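# Transfer wet-printed cloth flat into frame on other board

## Task

Carry the newly printed cloth over to the frame on the second board and leave it inside that frame lying flat, aligned squarely with it and print facing up; because the ink has not dried, nothing may ever contact the printed region.

## Robot and tools

ROBOT. Two arms, left_arm and right_arm, each with a parallel gripper. The left gripper's fingers can fold. A part held within the outer quarter of each pad, by the fingertip, is squeezed normally. Deeper toward the palm, the fingers may wrap: narrow parts slip or go ungripped, wide ones can be pinched harder than asked, and a grip can hold and then release when tightened. Pushing left fingertips straight down onto a surface, unless fully shut, folds them easily, so a move may overshoot the surface with little feedback and ruin the next grip. The right gripper's fingers are rigid.

FRAME. All hand positions (metres) and quaternions (end_effector_quat_wxyz) use the scene frame. Origin is at table-top height halfway between the nominal arm bases. +x points out over the table, +y toward left_arm, +z up. Image left/right is not arm left/right. True bases sit a fixed distance off nominal; a BASES line, if present, gives them. Reported hand pose may be off by a few cm, more at long reach. end_effector_position is the point between closed pads. Fingertips stick out about 33 mm past it at gaps up to 40 mm, about 9 mm when fully open. Fingers point along gripper +z and close along its y.

JOINT ORDER. In every row and every per-joint list: wrist pitch, shoulder, wrist roll, upper arm roll, forearm roll, elbow, waist. Stated ranges (rad): wrist pitch 0.440..4.622, shoulder -1.836..1.836, wrist roll -3.051..3.051, upper arm roll -2.901..2.901, forearm roll -2.876..2.876, elbow -3.077..-0.117, waist -2.901..2.901. Real ends can differ by 0.018.

ROW. 20 numbers, each in [-1, 1], always both arms: left_arm's 7 joint values, then its gripper position, force_limit, speed; then right_arm's same 10. Joint values are scaled offsets, not poses: 1.0 equals 1.632 rad for waist, shoulder, upper arm roll and elbow; 3.472 rad for forearm roll; 2.955 for wrist pitch; 4.439 for wrist roll. They count from the Joint targets as they stand when the action begins (not from the previous row), so repeating an offset moves further. Gripper numbers are absolute settings. To leave a gripper alone, resend its last three numbers; a 0 is a real command. To re-hold an arm's current targets, send 0 for its joints.

execute_actions(actions, cameras). actions is a list of actions; each action is a list of up to 15 rows, one per 1/30 s step; a short list repeats its final row to fill 15 steps. An empty list just reports state. An action whose targets would exceed a joint range by over 0.018 rad is refused for both arms; a malformed action or a failing first action voids the call. Joints asked past their real end stop there, with a "joint sent to its limit" line. cameras: omitted/null/["all"] = all, [] = none; unknown names void the call.

move(target, speed, blend, blocking, cameras). target is one 20-number row or a list of up to 15 rows; every row's joint offsets count from the same current Joint targets. All joints move in sync, so hands follow curves; no obstacle avoidance, joints lag. speed: rad/s of the joint travelling furthest, 0.01 to 5.26, default 0.5, one value or one per target. blend: rad of corner rounding per target, default 0. Minimum 0.5 s; beyond 10 s it stops short. First target's gripper numbers go out at start; later ones on arrival once everything rests. Result adds a "move:" line: done, off_target (rest >0.01 rad off), moving, held, fault, plus limits=held if steps were withheld. done says nothing about contact. blocking=false returns after about 0.5 s while motion continues, including while you write.

wait(seconds 0 to 10): holds last commands. stop: brakes a running move; needs room. zoom_image(camera, region [x0,y0,x1,y1] px, max 504x504) on cam_high, cam_left_wrist or cam_right_wrist. clear_fault(arm): clears a reported torque or force fault. finished_scene(scene): give the current scene number; irreversible; the goal must hold without the robot.

GRIPPER. position +1 = open 140 mm, pads meet near -0.8, -1 closes until blocked. force_limit (closing at speed -1, part up to 40 mm): -1 about 14 N, just under 0 about 19 N, 0 about 40 N, +1 about 58 N. speed: -1 about 30 mm/s, 0 about 140, +1 about 250; faster closes squeeze harder (up to 116 N on rigid parts). Both start at +1. object_status: 0 moving, 1 blocked while opening, 2 blocked while closing (gripped), 3 at target or pads met; it lags 0.2 to 1.7 s. To tighten, raise force_limit and nudge position (-1 to -0.98); to loosen, open and reclose slowly. position_measured counts: 3 open, 75 = 100 mm, 139 = 60 mm, 200 = 20 mm, 230 closed.

MOTION LIMITS. Per step, targets stay within 0.322 rad of measured (waist, shoulder, upper arm roll, elbow), 0.842 forearm roll, 0.865 wrist pitch, 1.81 wrist roll; targets putting the hand over 70 mm from its measured spot are scaled back. Big offsets may need several actions. "Joint targets" in results is the base for the next offsets. "joint command not followed" means the clearance check altered targets; it does not separate the grippers. To end a push, command targets back past Joint positions.

FAULTS. An arm halts until clear_fault on contact torque of 85 N m (waist, shoulder, upper arm roll, elbow) or 11 N m (forearm roll, wrist pitch, wrist roll), net outside force 85 N (held weight counts), passing a range end (commanding within 0.05 rad of it is risky), or exceeding joint speed by a tenth. Overheating (MOTOR HOT, then OVER-TEMPERATURE FAULT) brakes the arm 30 to 60 s; avoid long loaded or stretched holds.

READINGS. Joint positions (rad), velocities (rad/s, "within noise" when still), Joint torques (positive toward larger angle, offset and noisy), External joint torques (outside push toward larger angle lowers it), Flange force along gripper x y z (includes held weight, noisy during acceleration). Cameras cam_high, cam_left_wrist, cam_right_wrist, each 896x504; pinhole focal lengths about 584, 468, 442 px.

AVOID. Letting anything touch the printed area, dropping or releasing a moving cloth, slams, hard pushes or gripper overload, hard grips on a part still resting on a surface, contact between arms or closing on the other gripper, and anything ending up off the table.

Each tool is called after "Call:" as name(argument=value, ...) on one line, values as JSON.

## Session

Call:
execute_actions(actions=[])

Scene clock: 0.00 s.
left_arm: end_effector_position=(+0.0323, +0.7046, +0.3449) position_measured=3 object_status=3 end_effector_quat_wxyz=(-0.025, +0.821, -0.471, -0.322) | right_arm: end_effector_position=(+0.8046, -0.4372, +0.3709) position_measured=3 object_status=3 end_effector_quat_wxyz=(-0.027, +0.977, +0.051, +0.204)
Joint names: [wrist pitch, shoulder, wrist roll, upper arm roll, forearm roll, elbow, waist]
Joint positions: left_arm=[1.719 -0.816 0.275 -0.033 0.64 -2.607 0.927] | right_arm=[2.105 0.323 -1.914 0.063 0.148 -1.399 -0.238]
Joint velocities: within noise
Joint torques (N m): no reading
External joint torques (N m): no reading
Flange force (N): no reading
Joint targets: left_arm=[1.719 -0.816 0.275 -0.033 0.640 -2.607 0.927] | right_arm=[2.105 0.323 -1.914 0.063 0.148 -1.399 -0.238]
Tool commands: left_gripper/position=+1.0 left_gripper/force_limit=+1.0 left_gripper/speed=+1.0 right_gripper/position=+1.0 right_gripper/force_limit=+1.0 right_gripper/speed=+1.0

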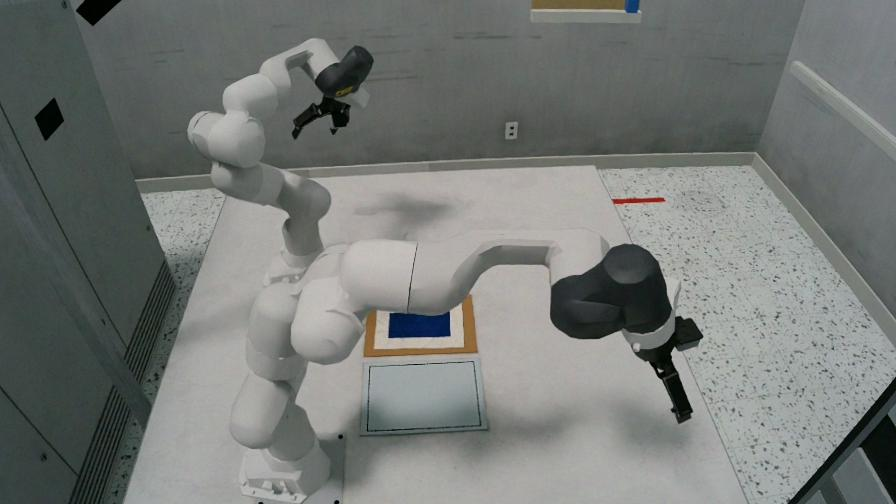

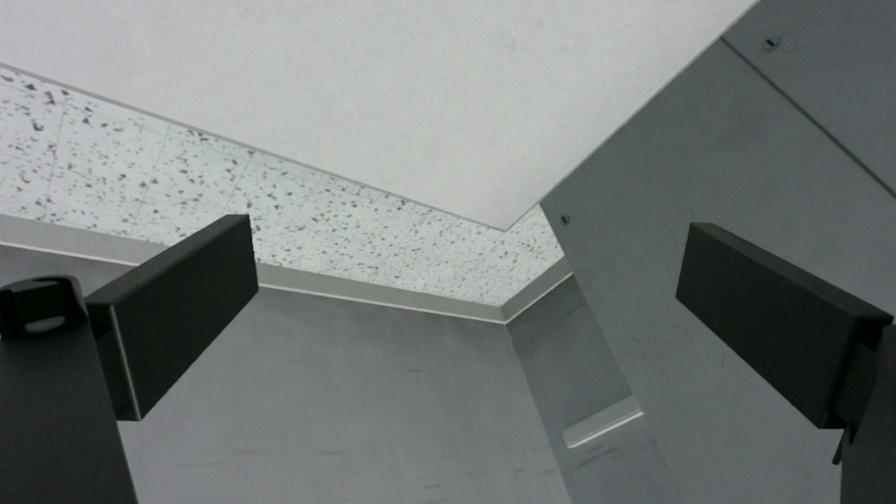

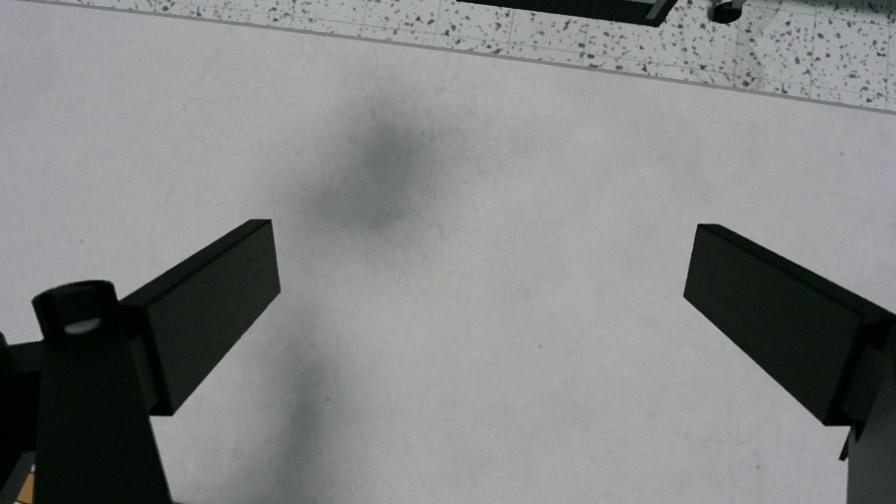

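Call:
zoom_image(camera="cam_high", region=[340, 280, 520, 450])

Scaled by 2.800.

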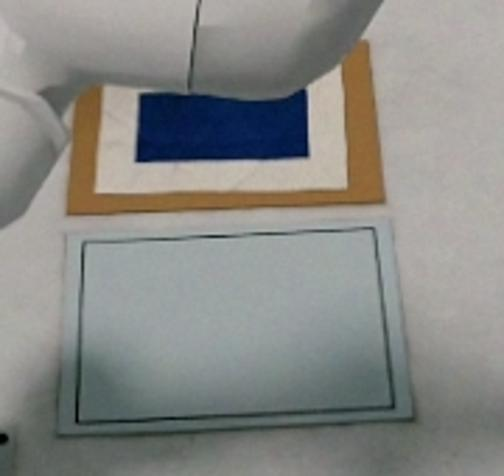

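Call:
move(target=[0,0,0,0,0,0,0,1,1,1,-0.2054,-0.4013,0.2397,-0.0386,-0.0426,-0.2641,0.587,1,1,1], speed=0.8)

Scene clock: 45.73 s.
left_arm: end_effector_position=(+0.0323, +0.7046, +0.3449) position_measured=3 object_status=3 end_effector_quat_wxyz=(-0.025, +0.821, -0.471, -0.322) | right_arm: end_effector_position=(+0.3728, -0.0379, +0.4507) position_measured=3 object_status=3 end_effector_quat_wxyz=(-0.002, +1.000, -0.001, +0.000)
Joint names: [wrist pitch, shoulder, wrist roll, upper arm roll, forearm roll, elbow, waist]
Joint positions: left_arm=[1.719 -0.816 0.275 -0.033 0.64 -2.607 0.927] | right_arm=[1.5 -0.331 -0.855 0.001 0.005 -1.828 0.719]
Joint velocities: left_arm=[within noise] | right_arm=[0 0 0.007 0 0.001 0 0]
Joint torques (N m): left_arm=[1.79 -4.91 -0.05 -0.55 1.89 24.47 0.49] | right_arm=[2.5 -19.78 0.23 -0.68 0.48 23.5 0.31]
External joint torques (N m): left_arm=[0.03 0.12 -0.06 0.28 0.06 -0.3 0.48] | right_arm=[-0.15 0.06 0.23 -0.25 -0.33 -0.18 0.4]
Flange force (N): left_arm=[-0.3 0.1 1.4] | right_arm=[-0.4 0.0 0.2]
Joint targets: left_arm=[1.719 -0.816 0.275 -0.033 0.640 -2.607 0.927] | right_arm=[1.498 -0.332 -0.850 0.000 0.000 -1.830 0.720]
move: done

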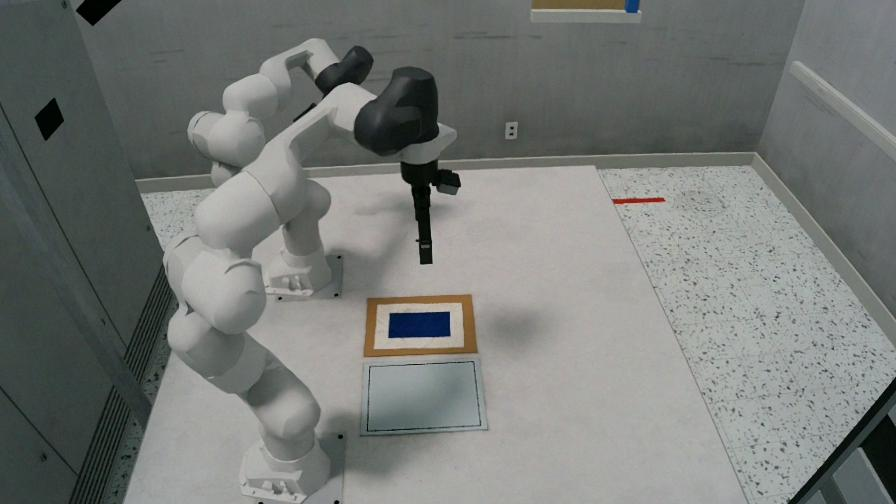

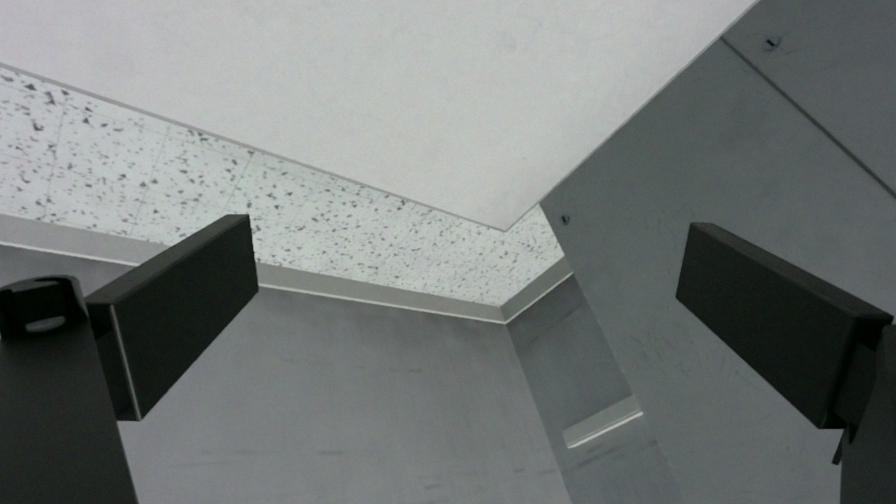

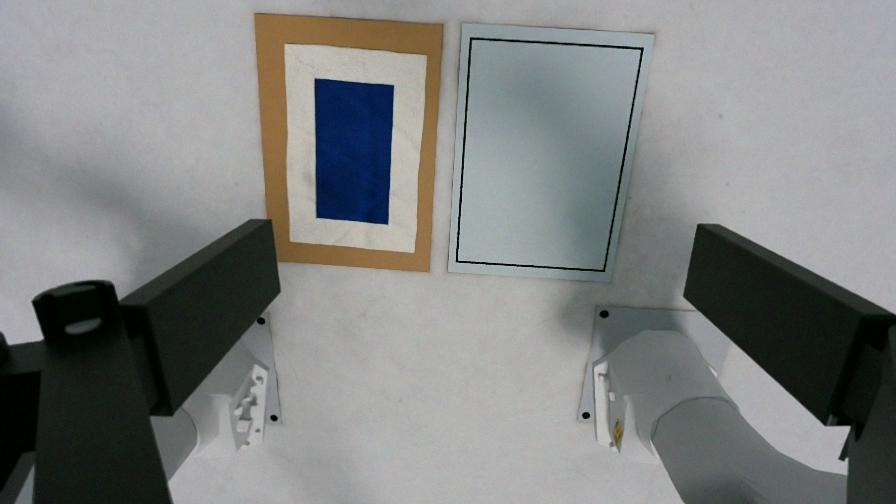

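Call:
move(target=[0,0,0,0,0,0,0,1,1,1,0.1738,-0.0104,0,0,0,-0.3251,0,1,1,1], speed=0.8, cameras=["cam_right_wrist","cam_high"])

Call:
zoom_image(camera="cam_right_wrist", region=[200, 0, 704, 400])

Scene clock: 70.93 s.
left_arm: end_effector_position=(+0.0323, +0.7046, +0.3449) position_measured=3 object_status=3 end_effector_quat_wxyz=(-0.025, +0.821, -0.471, -0.322) | right_arm: end_effector_position=(+0.3719, -0.0393, +0.2498) position_measured=3 object_status=3 end_effector_quat_wxyz=(+0.000, +1.000, -0.003, -0.003)
Joint names: [wrist pitch, shoulder, wrist roll, upper arm roll, forearm roll, elbow, waist]
Joint positions: left_arm=[1.719 -0.816 0.275 -0.033 0.64 -2.607 0.927] | right_arm=[2.009 -0.346 -0.853 0.001 0.004 -2.359 0.719]
Joint velocities: left_arm=[within noise] | right_arm=[0.003 -0.001 0.001 0.001 0 -0.001 0.001]
Joint torques (N m): left_arm=[1.78 -4.85 -0.03 -0.6 1.86 24.49 0.47] | right_arm=[3.08 -21.13 0.2 -0.67 0.43 24.71 0.29]
External joint torques (N m): left_arm=[0.04 -0.01 -0.04 0.18 0.03 -0.14 0.43] | right_arm=[0.44 -0.9 0.2 -0.41 -0.31 0.06 0.23]
Flange force (N): left_arm=[-0.3 0.3 0.9] | right_arm=[-1.9 1.8 0.4]
Joint targets: left_arm=[1.719 -0.816 0.275 -0.033 0.640 -2.607 0.927] | right_arm=[2.012 -0.349 -0.850 0.000 0.000 -2.361 0.720]
move: done
Images, in order (width x height): cam_high 896x504, cam_right_wrist 896x504.

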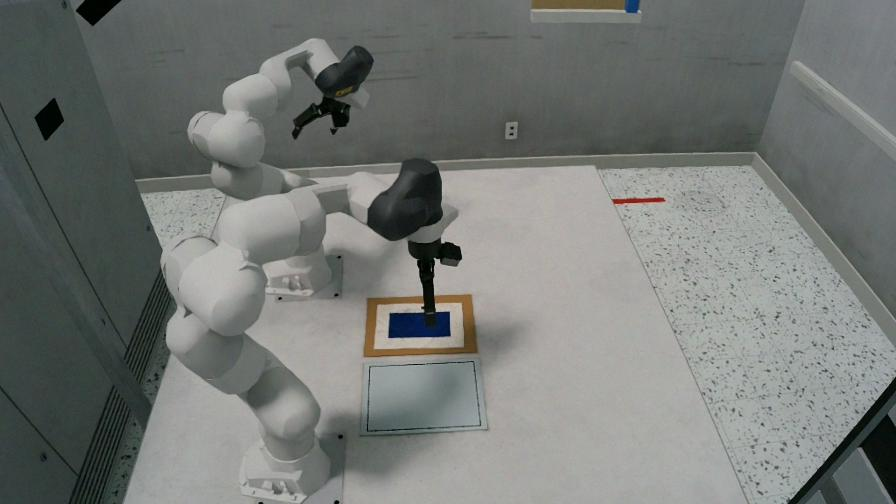

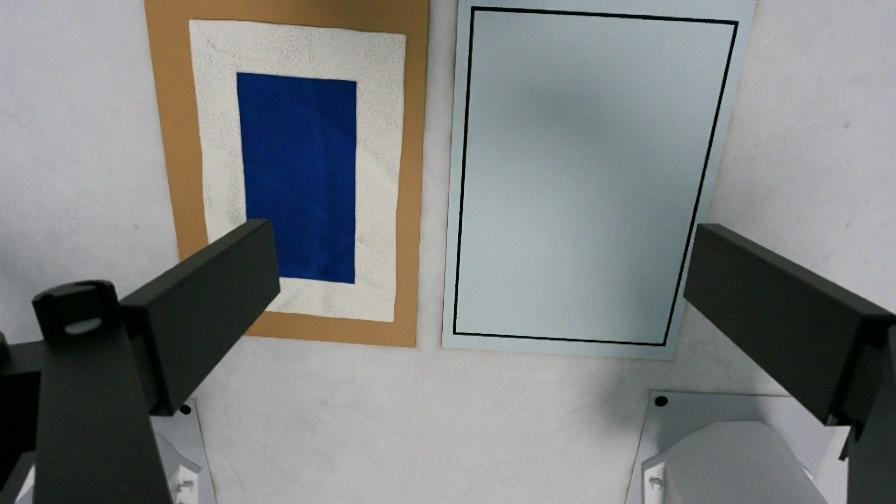

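Scaled by 1.000.

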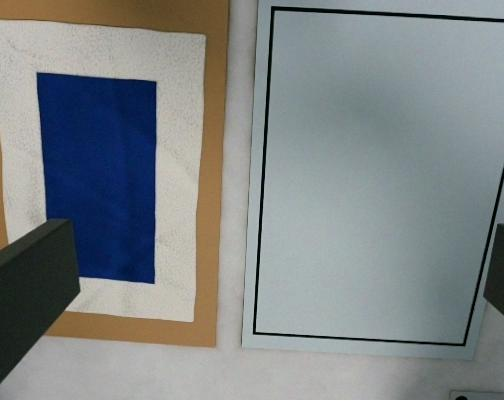

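Call:
move(target=[0,0,0,0,0,0,0,1,1,1,0.0738,0.2775,-0.1491,0,0,0.1442,0.0011,-0.5,-1,-0.5], speed=0.6, cameras=["cam_right_wrist","cam_high"])

Call:
zoom_image(camera="cam_right_wrist", region=[300, 100, 650, 400])

Scene clock: 151.47 s.
left_arm: end_effector_position=(+0.0323, +0.7046, +0.3449) position_measured=3 object_status=3 end_effector_quat_wxyz=(-0.025, +0.821, -0.471, -0.322) | right_arm: end_effector_position=(+0.4594, +0.0374, +0.1504) position_measured=192 object_status=3 end_effector_quat_wxyz=(-0.001, +0.948, +0.318, -0.002)
Joint names: [wrist pitch, shoulder, wrist roll, upper arm roll, forearm roll, elbow, waist]
Joint positions: left_arm=[1.719 -0.816 0.275 -0.033 0.64 -2.607 0.927] | right_arm=[2.228 0.103 -1.507 0.001 0.004 -2.127 0.72]
Joint velocities: left_arm=[within noise] | right_arm=[0 0 -0.006 0.001 -0.001 -0.001 -0.001]
Joint torques (N m): left_arm=[1.77 -4.82 -0.03 -0.57 1.87 24.49 0.46] | right_arm=[3.06 -34.78 -0.02 -0.13 0.42 24.41 0.3]
External joint torques (N m): left_arm=[0.02 0.07 -0.04 0.24 0.03 -0.21 0.42] | right_arm=[0.39 0.15 -0.02 -0.22 -0.27 0.96 0.31]
Flange force (N): left_arm=[-0.3 0.1 1.1] | right_arm=[3.6 -0.4 0.1]
Joint targets: left_arm=[1.719 -0.816 0.275 -0.033 0.640 -2.607 0.927] | right_arm=[2.230 0.104 -1.512 0.000 0.000 -2.125 0.722]
move: done
Images, in order (width x height): cam_high 896x504, cam_right_wrist 896x504.

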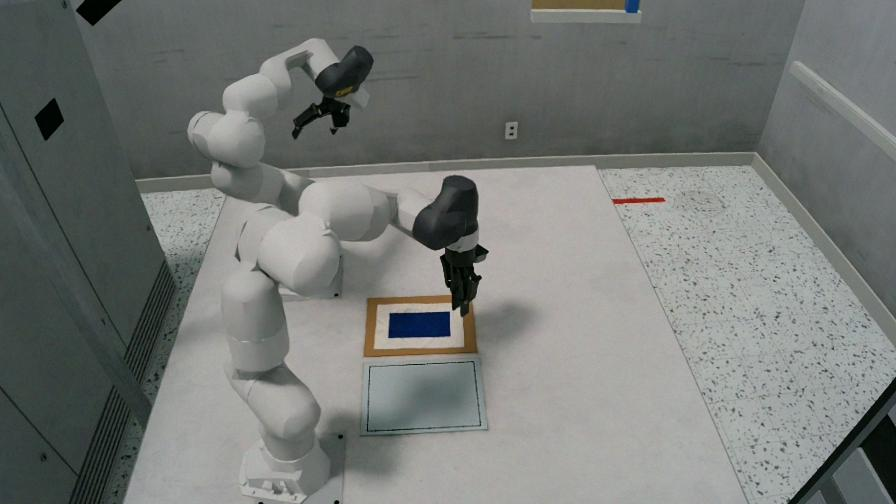

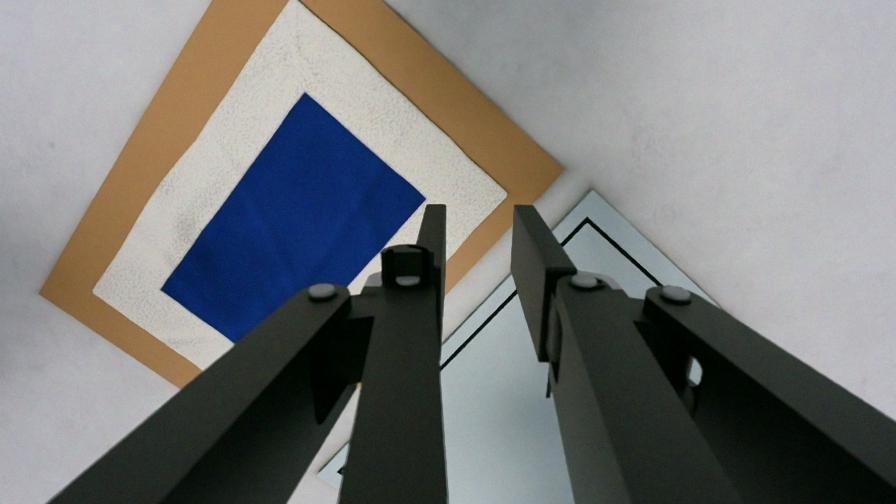

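Scaled by 1.440.

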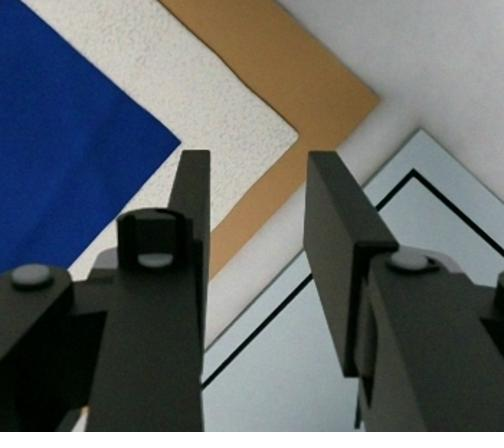

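Call:
move(target=[0,0,0,0,0,0,0,1,1,1,0.0580,0.0572,0.0025,0,0,-0.0479,0.0067,-0.5,-1,-0.5], speed=0.3, cameras=["cam_right_wrist"])

Call:
zoom_image(camera="cam_right_wrist", region=[300, 100, 650, 400])

Scene clock: 160.83 s.
left_arm: end_effector_position=(+0.0323, +0.7046, +0.3449) position_measured=3 object_status=3 end_effector_quat_wxyz=(-0.025, +0.821, -0.471, -0.322) | right_arm: end_effector_position=(+0.4516, +0.0383, +0.0809) position_measured=192 object_status=3 end_effector_quat_wxyz=(-0.001, +0.947, +0.322, -0.001)
Joint names: [wrist pitch, shoulder, wrist roll, upper arm roll, forearm roll, elbow, waist]
Joint positions: left_arm=[1.719 -0.816 0.275 -0.033 0.64 -2.607 0.927] | right_arm=[2.398 0.197 -1.505 0.001 0.004 -2.203 0.731]
Joint velocities: left_arm=[within noise] | right_arm=[0.004 0.001 0.002 0 0.001 -0.001 0.001]
Joint torques (N m): left_arm=[1.77 -4.9 -0.05 -0.56 1.87 24.51 0.47] | right_arm=[3.07 -36.31 0.26 0.02 0.33 22.33 0.28]
External joint torques (N m): left_arm=[0.02 -0.06 -0.06 0.25 0.04 -0.19 0.43] | right_arm=[0.41 -0.05 0.26 -0.25 -0.26 0.67 0.21]
Flange force (N): left_arm=[-0.2 0.5 1.1] | right_arm=[1.8 -0.8 0.5]
Joint targets: left_arm=[1.719 -0.816 0.275 -0.033 0.640 -2.607 0.927] | right_arm=[2.401 0.198 -1.501 0.000 0.000 -2.203 0.733]
move: done
Images, in order (width x height): cam_right_wrist 896x504.

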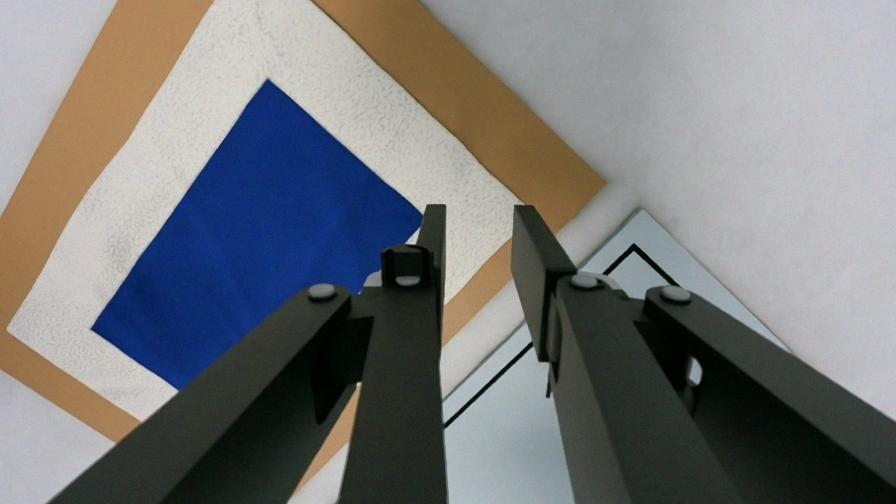

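Scaled by 1.440.

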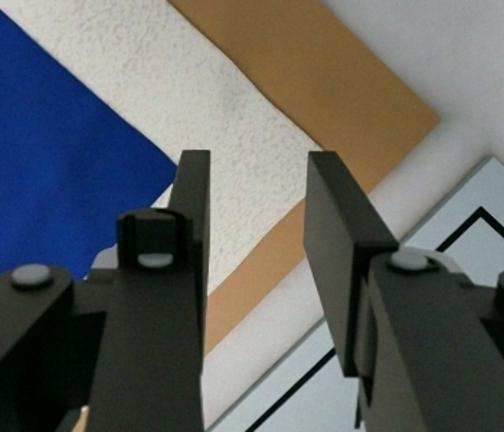

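Call:
move(target=[0,0,0,0,0,0,0,1,1,1,0.0270,0.0413,0,0,0,-0.0077,0,-0.5,-1,-0.5], speed=0.15, cameras=["cam_right_wrist"])

Call:
zoom_image(camera="cam_right_wrist", region=[380, 130, 580, 300])

Scene clock: 167.47 s.
left_arm: end_effector_position=(+0.0323, +0.7046, +0.3449) position_measured=3 object_status=3 end_effector_quat_wxyz=(-0.025, +0.821, -0.471, -0.322) | right_arm: end_effector_position=(+0.4521, +0.0387, +0.0464) position_measured=192 object_status=3 end_effector_quat_wxyz=(-0.001, +0.947, +0.322, -0.001)
Joint names: [wrist pitch, shoulder, wrist roll, upper arm roll, forearm roll, elbow, waist]
Joint positions: left_arm=[1.719 -0.816 0.275 -0.033 0.64 -2.607 0.927] | right_arm=[2.478 0.263 -1.504 0.001 0.004 -2.215 0.731]
Joint velocities: left_arm=[within noise] | right_arm=[0.004 0.002 -0.001 0 0 0 0]
Joint torques (N m): left_arm=[1.77 -4.84 -0.03 -0.59 1.87 24.5 0.5] | right_arm=[3.03 -37.32 0.25 0.03 0.26 21.33 0.29]
External joint torques (N m): left_arm=[0.02 0.1 -0.04 0.26 0.04 -0.22 0.51] | right_arm=[0.37 0.06 0.25 -0.23 -0.27 0.64 0.29]
Flange force (N): left_arm=[-0.5 0.1 1.2] | right_arm=[2.0 -0.9 0.8]
Joint targets: left_arm=[1.719 -0.816 0.275 -0.033 0.640 -2.607 0.927] | right_arm=[2.481 0.265 -1.501 0.000 0.000 -2.216 0.733]
move: done
Images, in order (width x height): cam_right_wrist 896x504.

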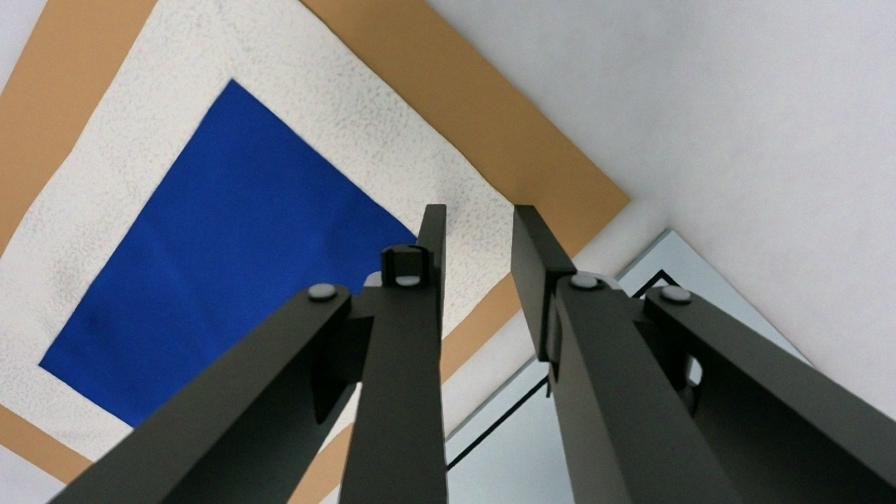

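Scaled by 2.520.

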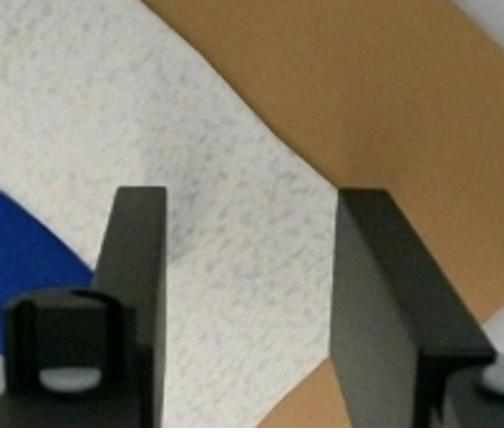

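Call:
move(target=[0,0,0,0,0,0,0,1,1,1,0.0070,0.0106,0,0,0,-0.0020,0,-0.5,-1,-0.5], speed=0.1, cameras=["cam_right_wrist"])

Call:
zoom_image(camera="cam_right_wrist", region=[380, 130, 580, 300])

Scene clock: 174.67 s.
left_arm: end_effector_position=(+0.0323, +0.7046, +0.3449) position_measured=3 object_status=3 end_effector_quat_wxyz=(-0.025, +0.821, -0.471, -0.322) | right_arm: end_effector_position=(+0.4524, +0.0389, +0.0381) position_measured=192 object_status=3 end_effector_quat_wxyz=(-0.002, +0.947, +0.322, +0.000)
Joint names: [wrist pitch, shoulder, wrist roll, upper arm roll, forearm roll, elbow, waist]
Joint positions: left_arm=[1.719 -0.816 0.275 -0.033 0.64 -2.607 0.927] | right_arm=[2.499 0.28 -1.504 0.001 0.004 -2.218 0.731]
Joint velocities: left_arm=[within noise] | right_arm=[0.005 0 0 -0.001 0 -0.002 0]
Joint torques (N m): left_arm=[1.78 -4.86 -0.03 -0.55 1.87 24.48 0.49] | right_arm=[3.06 -37.19 0.19 0.11 0.26 20.78 0.26]
External joint torques (N m): left_arm=[0.02 0.01 -0.04 0.3 0.04 -0.25 0.52] | right_arm=[0.41 0.26 0.19 -0.36 -0.25 0.5 0.05]
Flange force (N): left_arm=[-0.3 0.4 1.3] | right_arm=[1.9 -0.4 1.4]
Joint targets: left_arm=[1.719 -0.816 0.275 -0.033 0.640 -2.607 0.927] | right_arm=[2.502 0.282 -1.501 0.000 0.000 -2.219 0.733]
move: done
Images, in order (width x height): cam_right_wrist 896x504.

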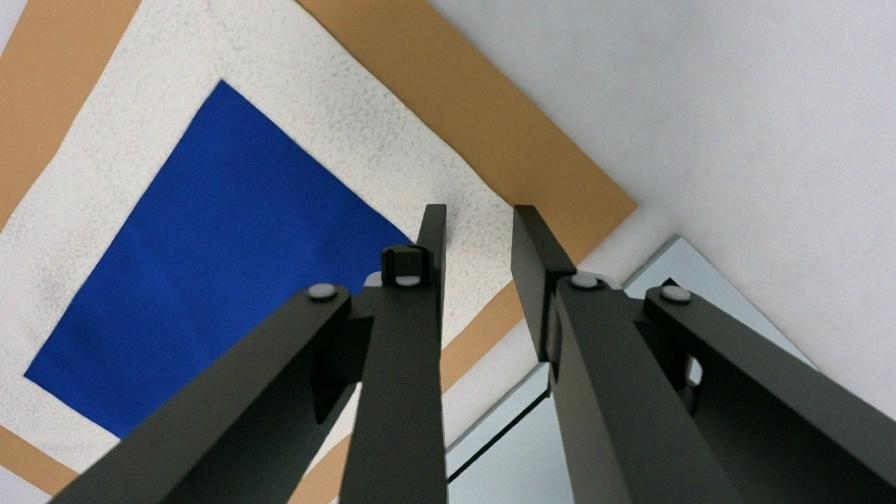

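Scaled by 2.520.

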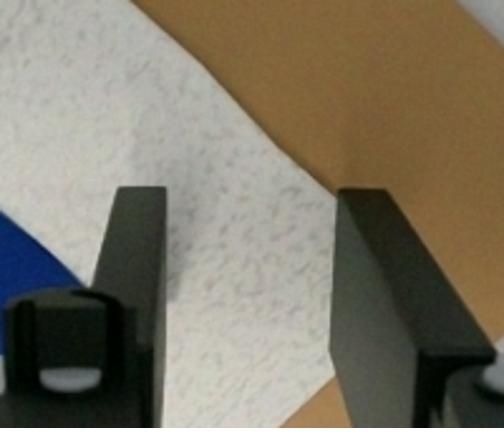

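Call:
move(target=[0,0,0,0,0,0,0,1,1,1,0.0019,0.0029,0,0,0,-0.00055,0,-0.5,-1,-0.5], speed=0.05, cameras=[])

Call:
move(target=[0,0,0,0,0,0,0,1,1,1,0.0011,0.0018,0,0,0,-0.00033,0,-0.5,-1,-0.5], speed=0.05, cameras=["cam_right_wrist"])

Scene clock: 178.80 s.
left_arm: end_effector_position=(+0.0323, +0.7046, +0.3449) position_measured=3 object_status=3 end_effector_quat_wxyz=(-0.025, +0.821, -0.471, -0.322) | right_arm: end_effector_position=(+0.4524, +0.0390, +0.0359) position_measured=192 object_status=3 end_effector_quat_wxyz=(-0.002, +0.947, +0.322, +0.000)
Joint names: [wrist pitch, shoulder, wrist roll, upper arm roll, forearm roll, elbow, waist]
Joint positions: left_arm=[1.719 -0.816 0.275 -0.033 0.64 -2.607 0.927] | right_arm=[2.505 0.284 -1.504 0.001 0.004 -2.218 0.731]
Joint velocities: left_arm=[within noise] | right_arm=[0.003 0 -0.001 0 -0.001 0.003 0.001]
Joint torques (N m): left_arm=[1.77 -4.85 -0.04 -0.57 1.87 24.53 0.45] | right_arm=[3.08 -37.07 0.25 0.06 0.29 20.59 0.26]
External joint torques (N m): left_arm=[0.03 0.05 -0.05 0.21 0.04 -0.14 0.4] | right_arm=[0.42 0.54 0.25 -0.33 -0.23 0.29 0.14]
Flange force (N): left_arm=[-0.4 0.1 0.9] | right_arm=[1.7 -0.7 2.0]
Joint targets: left_arm=[1.719 -0.816 0.275 -0.033 0.640 -2.607 0.927] | right_arm=[2.507 0.287 -1.501 0.000 0.000 -2.220 0.733]
move: done
No camera images: "cameras" was empty.

Scene clock: 179.50 s.
left_arm: end_effector_position=(+0.0323, +0.7046, +0.3449) position_measured=3 object_status=3 end_effector_quat_wxyz=(-0.025, +0.821, -0.471, -0.322) | right_arm: end_effector_position=(+0.4524, +0.0389, +0.0344) position_measured=192 object_status=3 end_effector_quat_wxyz=(-0.002, +0.947, +0.322, +0.000)
Joint names: [wrist pitch, shoulder, wrist roll, upper arm roll, forearm roll, elbow, waist]
Joint positions: left_arm=[1.719 -0.816 0.275 -0.033 0.64 -2.607 0.927] | right_arm=[2.508 0.287 -1.504 0.001 0.004 -2.219 0.731]
Joint velocities: within noise
Joint torques (N m): left_arm=[1.77 -4.88 -0.03 -0.55 1.87 24.44 0.47] | right_arm=[3.07 -37.08 0.26 0.08 0.27 20.49 0.27]
External joint torques (N m): left_arm=[0.03 0.09 -0.04 0.22 0.04 -0.26 0.43] | right_arm=[0.4 0.71 0.26 -0.22 -0.24 0.17 0.26]
Flange force (N): left_arm=[-0.3 0.1 1.2] | right_arm=[1.7 -0.9 2.3]
Joint targets: left_arm=[1.719 -0.816 0.275 -0.033 0.640 -2.607 0.927] | right_arm=[2.510 0.290 -1.501 0.000 0.000 -2.221 0.733]
move: done
Images, in order (width x height): cam_right_wrist 896x504.

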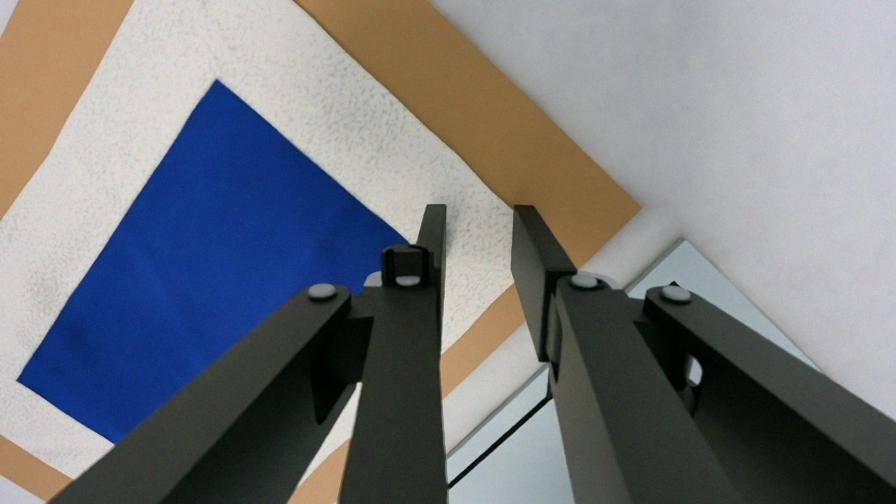

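Call:
move(target=[0,0,0,0,0,0,0,1,1,1,0.0015,0.0024,0,0,0,-0.00044,0,-0.5,-1,-0.5], speed=0.05, cameras=[])

Call:
move(target=[0,0,0,0,0,0,0,1,1,1,0.0015,0.0024,0,0,0,-0.00044,0,-0.5,-1,-0.5], speed=0.05, cameras=["cam_right_wrist"])

Scene clock: 182.87 s.
left_arm: end_effector_position=(+0.0323, +0.7046, +0.3449) position_measured=3 object_status=3 end_effector_quat_wxyz=(-0.025, +0.821, -0.471, -0.322) | right_arm: end_effector_position=(+0.4522, +0.0388, +0.0323) position_measured=192 object_status=3 end_effector_quat_wxyz=(-0.002, +0.947, +0.322, +0.000)
Joint names: [wrist pitch, shoulder, wrist roll, upper arm roll, forearm roll, elbow, waist]
Joint positions: left_arm=[1.719 -0.816 0.275 -0.033 0.64 -2.607 0.927] | right_arm=[2.512 0.291 -1.504 0.001 0.004 -2.219 0.731]
Joint velocities: left_arm=[within noise] | right_arm=[0.003 -0.001 0 -0.001 0.001 -0.001 -0.001]
Joint torques (N m): left_arm=[1.77 -4.83 -0.05 -0.58 1.87 24.52 0.47] | right_arm=[3.11 -37.15 0.23 0.12 0.27 20.45 0.28]
External joint torques (N m): left_arm=[0.03 0.04 -0.06 0.24 0.04 -0.14 0.44] | right_arm=[0.42 0.77 0.23 -0.21 -0.24 0.11 0.24]
Flange force (N): left_arm=[-0.4 0.1 1.0] | right_arm=[1.6 -0.8 2.5]
Joint targets: left_arm=[1.719 -0.816 0.275 -0.033 0.640 -2.607 0.927] | right_arm=[2.515 0.294 -1.501 0.000 0.000 -2.221 0.733]
move: done
No camera images: "cameras" was empty.

Scene clock: 183.57 s.
left_arm: end_effector_position=(+0.0323, +0.7046, +0.3449) position_measured=3 object_status=3 end_effector_quat_wxyz=(-0.025, +0.821, -0.471, -0.322) | right_arm: end_effector_position=(+0.4521, +0.0386, +0.0303) position_measured=192 object_status=3 end_effector_quat_wxyz=(-0.002, +0.947, +0.322, +0.000)
Joint names: [wrist pitch, shoulder, wrist roll, upper arm roll, forearm roll, elbow, waist]
Joint positions: left_arm=[1.719 -0.816 0.275 -0.033 0.64 -2.607 0.927] | right_arm=[2.517 0.295 -1.504 0.001 0.004 -2.22 0.731]
Joint velocities: left_arm=[within noise] | right_arm=[0.003 -0.002 0 0.001 -0.001 0 0]
Joint torques (N m): left_arm=[1.78 -4.87 -0.07 -0.57 1.88 24.49 0.47] | right_arm=[3.13 -37.28 0.25 0.08 0.25 20.35 0.34]
External joint torques (N m): left_arm=[0.02 0.03 -0.08 0.33 0.05 -0.24 0.52] | right_arm=[0.46 0.6 0.24 -0.16 -0.27 0.14 0.39]
Flange force (N): left_arm=[-0.4 0.3 1.4] | right_arm=[1.2 -1.1 2.2]
Joint targets: left_arm=[1.719 -0.816 0.275 -0.033 0.640 -2.607 0.927] | right_arm=[2.519 0.298 -1.501 0.000 0.000 -2.222 0.733]
move: done
Images, in order (width x height): cam_right_wrist 896x504.

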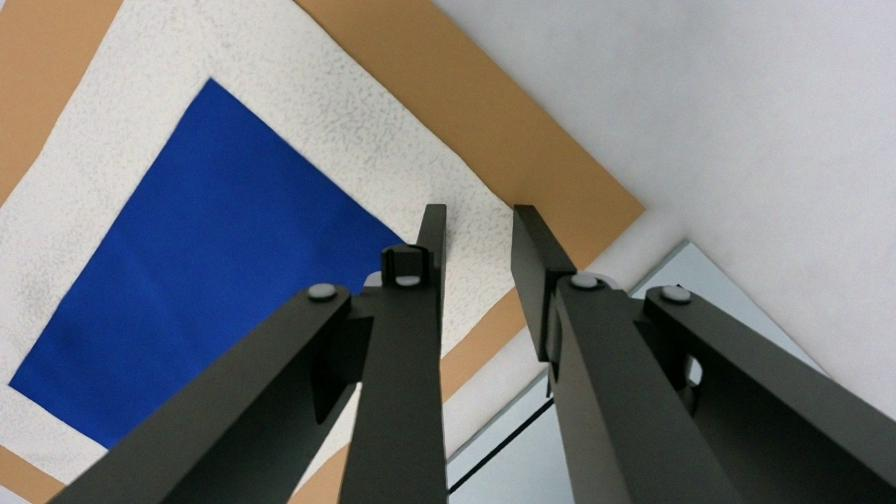

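Call:
move(target=[0,0,0,0,0,0,0,1,1,1,0.0015,0.0024,0,0,0,-0.00044,0,-0.5,-1,-0.5], speed=0.05, cameras=[])

Call:
move(target=[0,0,0,0,0,0,0,1,1,1,0.0015,0.0024,0,0,0,-0.00044,0,-0.5,-1,-0.5], speed=0.05, cameras=["cam_right_wrist"])

Call:
zoom_image(camera="cam_right_wrist", region=[400, 170, 560, 300])

Scene clock: 187.50 s.
left_arm: end_effector_position=(+0.0323, +0.7046, +0.3449) position_measured=3 object_status=3 end_effector_quat_wxyz=(-0.025, +0.821, -0.471, -0.322) | right_arm: end_effector_position=(+0.4520, +0.0385, +0.0283) position_measured=192 object_status=3 end_effector_quat_wxyz=(-0.002, +0.947, +0.322, +0.000)
Joint names: [wrist pitch, shoulder, wrist roll, upper arm roll, forearm roll, elbow, waist]
Joint positions: left_arm=[1.719 -0.816 0.275 -0.033 0.64 -2.607 0.927] | right_arm=[2.521 0.299 -1.504 0.001 0.004 -2.221 0.731]
Joint velocities: within noise
Joint torques (N m): left_arm=[1.77 -4.84 -0.05 -0.55 1.87 24.52 0.48] | right_arm=[3.06 -37.25 0.23 0.14 0.26 20.32 0.24]
External joint torques (N m): left_arm=[0.01 0.11 -0.06 0.32 0.04 -0.26 0.5] | right_arm=[0.4 0.6 0.23 -0.11 -0.25 0.26 0.3]
Flange force (N): left_arm=[-0.4 0.1 1.3] | right_arm=[1.7 -1.0 2.1]
Joint targets: left_arm=[1.719 -0.816 0.275 -0.033 0.640 -2.607 0.927] | right_arm=[2.524 0.302 -1.501 0.000 0.000 -2.223 0.733]
move: done
No camera images: "cameras" was empty.

Scene clock: 188.20 s.
left_arm: end_effector_position=(+0.0323, +0.7046, +0.3449) position_measured=3 object_status=3 end_effector_quat_wxyz=(-0.025, +0.821, -0.471, -0.322) | right_arm: end_effector_position=(+0.4524, +0.0389, +0.0278) position_measured=192 object_status=3 end_effector_quat_wxyz=(-0.002, +0.947, +0.322, +0.001)
Joint names: [wrist pitch, shoulder, wrist roll, upper arm roll, forearm roll, elbow, waist]
Joint positions: left_arm=[1.719 -0.816 0.275 -0.033 0.64 -2.607 0.927] | right_arm=[2.525 0.3 -1.504 0.001 0.004 -2.221 0.731]
Joint velocities: within noise
Joint torques (N m): left_arm=[1.77 -4.83 -0.04 -0.6 1.88 24.49 0.45] | right_arm=[3.28 -35.76 0.23 0.2 0.26 19.91 0.22]
External joint torques (N m): left_arm=[0.02 0.18 -0.05 0.22 0.05 -0.25 0.43] | right_arm=[0.64 1.92 0.23 -0.03 -0.25 0 0.3]
Flange force (N): left_arm=[-0.4 -0.2 1.2] | right_arm=[3.4 -1.1 5.4]
Joint targets: left_arm=[1.719 -0.816 0.275 -0.033 0.640 -2.607 0.927] | right_arm=[2.528 0.306 -1.501 0.000 0.000 -2.224 0.733]
move: done
Images, in order (width x height): cam_right_wrist 896x504.

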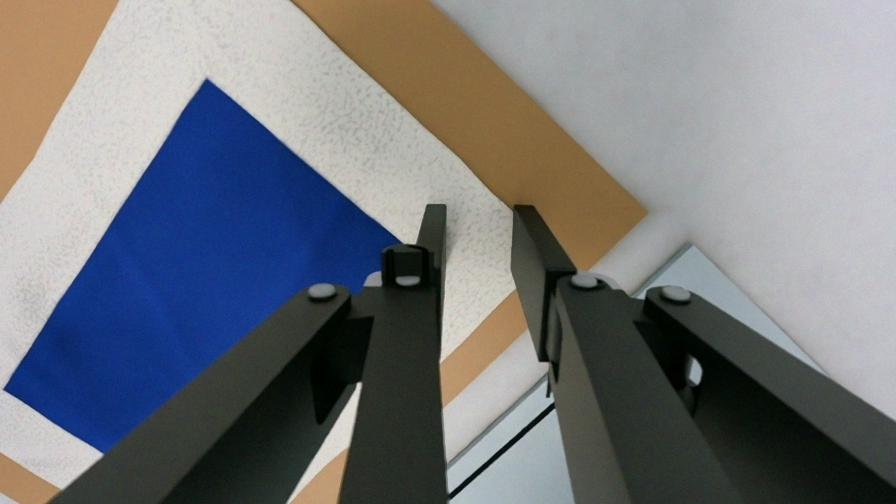

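Scaled by 3.150.

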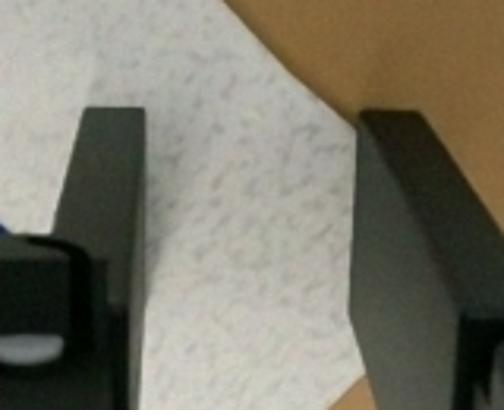

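Call:
move(target=[0,0,0,0,0,0,0,1,1,1,0,0,0,0,0,0,0,-1,-1,-1], speed=0.05, cameras=["cam_right_wrist"])

Call:
zoom_image(camera="cam_right_wrist", region=[380, 130, 580, 300])

Scene clock: 191.50 s.
left_arm: end_effector_position=(+0.0323, +0.7046, +0.3449) position_measured=3 object_status=3 end_effector_quat_wxyz=(-0.025, +0.821, -0.471, -0.322) | right_arm: end_effector_position=(+0.4535, +0.0392, +0.0279) position_measured=230 object_status=3 end_effector_quat_wxyz=(-0.002, +0.947, +0.322, +0.003)
Joint names: [wrist pitch, shoulder, wrist roll, upper arm roll, forearm roll, elbow, waist]
Joint positions: left_arm=[1.719 -0.816 0.275 -0.033 0.64 -2.607 0.927] | right_arm=[2.528 0.3 -1.504 0 0.004 -2.221 0.731]
Joint velocities: within noise
Joint torques (N m): left_arm=[1.76 -4.86 -0.05 -0.61 1.86 24.53 0.47] | right_arm=[2.82 -35.99 0.21 0.4 0.3 19.77 0.26]
External joint torques (N m): left_arm=[0.01 0.13 -0.06 0.23 0.03 -0.22 0.47] | right_arm=[0.13 2.02 0.21 0.22 -0.21 -0.4 0.37]
Flange force (N): left_arm=[-0.4 -0.1 1.1] | right_arm=[2.9 -1.3 4.6]
Joint targets: left_arm=[1.719 -0.816 0.275 -0.033 0.640 -2.607 0.927] | right_arm=[2.528 0.306 -1.501 0.000 0.000 -2.224 0.733]
move: done
Images, in order (width x height): cam_right_wrist 896x504.

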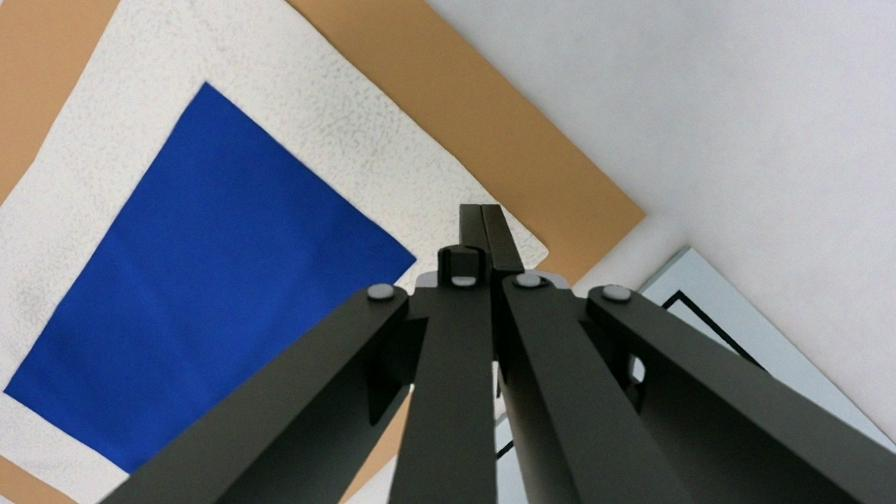

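Scaled by 2.520.

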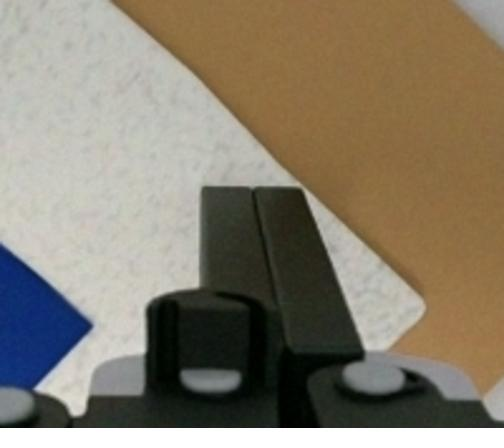

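Call:
move(target=[0,0,0,0,0,0,0,1,1,1,-0.0154,-0.0236,0,0,0,0.0044,0,-1,-1,-1], speed=0.1, cameras=["cam_right_wrist"])

Call:
zoom_image(camera="cam_right_wrist", region=[380, 130, 580, 300])

Scene clock: 195.37 s.
left_arm: end_effector_position=(+0.0323, +0.7046, +0.3449) position_measured=3 object_status=3 end_effector_quat_wxyz=(-0.025, +0.821, -0.471, -0.322) | right_arm: end_effector_position=(+0.4517, +0.0377, +0.0426) position_measured=230 object_status=3 end_effector_quat_wxyz=(-0.001, +0.947, +0.322, -0.001)
Joint names: [wrist pitch, shoulder, wrist roll, upper arm roll, forearm roll, elbow, waist]
Joint positions: left_arm=[1.719 -0.816 0.275 -0.033 0.64 -2.607 0.927] | right_arm=[2.485 0.269 -1.504 0 0.004 -2.218 0.731]
Joint velocities: left_arm=[within noise] | right_arm=[-0.003 0 0 0.001 0 0.001 0]
Joint torques (N m): left_arm=[1.78 -4.85 -0.07 -0.6 1.88 24.49 0.46] | right_arm=[2.47 -37.92 0.23 0.31 0.33 21.38 0.22]
External joint torques (N m): left_arm=[0.03 0.1 -0.08 0.23 0.05 -0.27 0.46] | right_arm=[-0.19 -0.48 0.23 0.12 -0.2 0.83 0.3]
Flange force (N): left_arm=[-0.2 0.0 1.3] | right_arm=[2.1 -1.1 -1.6]
Joint targets: left_arm=[1.719 -0.816 0.275 -0.033 0.640 -2.607 0.927] | right_arm=[2.483 0.267 -1.501 0.000 0.000 -2.216 0.733]
move: done
Images, in order (width x height): cam_right_wrist 896x504.

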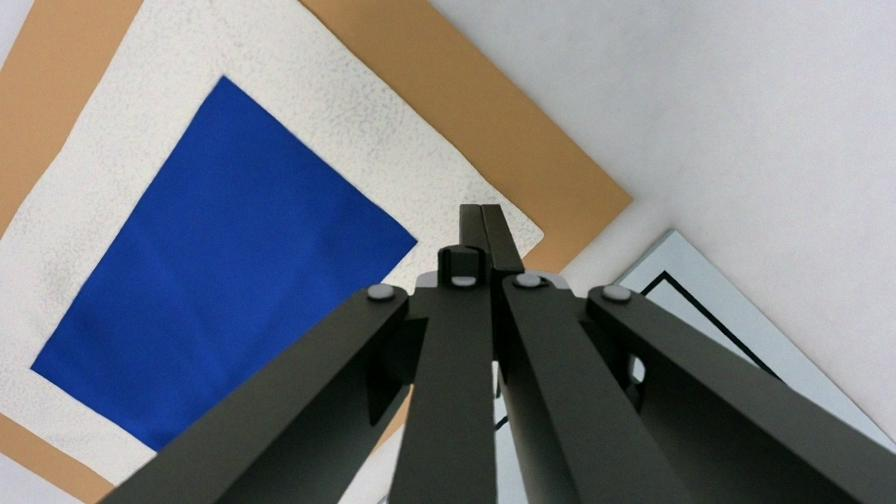

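Scaled by 2.520.

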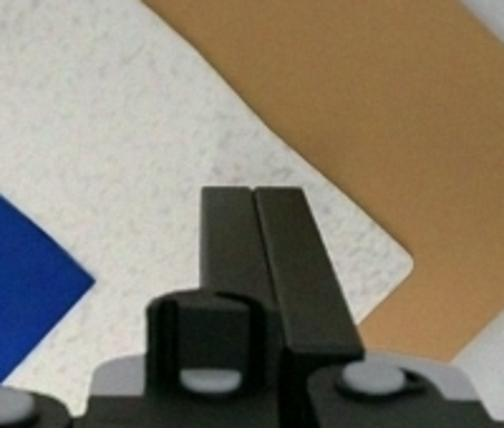

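Call:
move(target=[[0,0,0,0,0,0,0,1,1,1,0,0,0,0,0,0,0,-0.5,-1,0],[0,0,0,0,0,0,0,1,1,1,0.0193,0.0295,0,0,0,-0.0055,0,-0.5,-1,0]], speed=0.1, cameras=["cam_right_wrist"])

Call:
zoom_image(camera="cam_right_wrist", region=[380, 130, 580, 300])

Scene clock: 206.43 s.
left_arm: end_effector_position=(+0.0323, +0.7046, +0.3449) position_measured=3 object_status=3 end_effector_quat_wxyz=(-0.025, +0.821, -0.471, -0.322) | right_arm: end_effector_position=(+0.4543, +0.0400, +0.0274) position_measured=192 object_status=3 end_effector_quat_wxyz=(-0.003, +0.947, +0.322, +0.004)
Joint names: [wrist pitch, shoulder, wrist roll, upper arm roll, forearm roll, elbow, waist]
Joint positions: left_arm=[1.719 -0.816 0.275 -0.033 0.64 -2.607 0.927] | right_arm=[2.533 0.302 -1.504 0 0.004 -2.221 0.731]
Joint velocities: left_arm=[within noise] | right_arm=[0.005 0.001 0.001 -0.001 0 0.001 0]
Joint torques (N m): left_arm=[1.78 -4.87 -0.05 -0.57 1.87 24.5 0.51] | right_arm=[3.64 -31.65 0.26 0.32 0.28 18.59 0.25]
External joint torques (N m): left_arm=[0.02 0.1 -0.06 0.32 0.04 -0.24 0.57] | right_arm=[0.97 6.16 0.26 0.11 -0.23 -1.4 0.35]
Flange force (N): left_arm=[-0.5 0.1 1.4] | right_arm=[7.4 -1.6 15.3]
Joint targets: left_arm=[1.719 -0.816 0.275 -0.033 0.640 -2.607 0.927] | right_arm=[2.540 0.315 -1.501 0.000 0.000 -2.225 0.733]
move: off_target (right_arm); right_arm: the shoulder is farthest, 0.013 rad from its target
Images, in order (width x height): cam_right_wrist 896x504.

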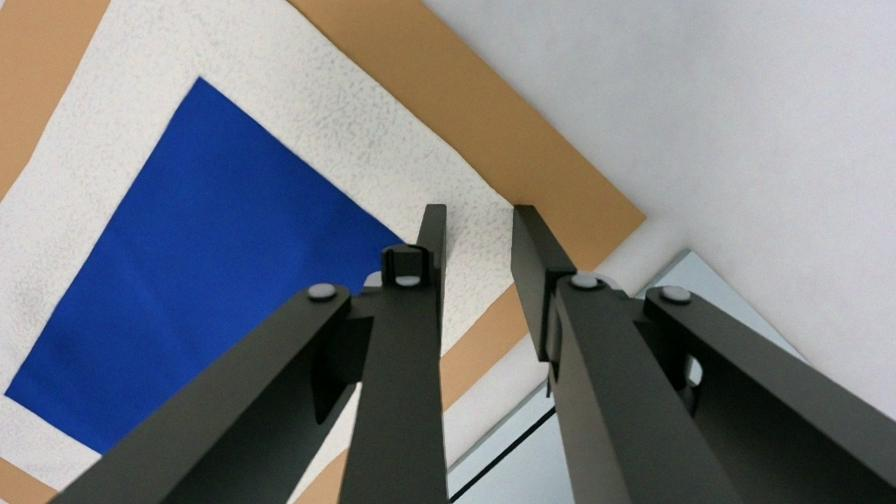

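Scaled by 2.520.

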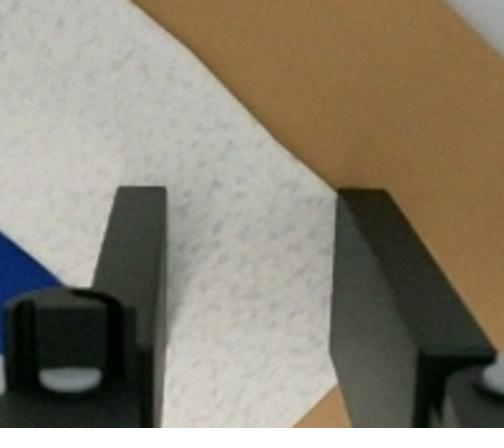

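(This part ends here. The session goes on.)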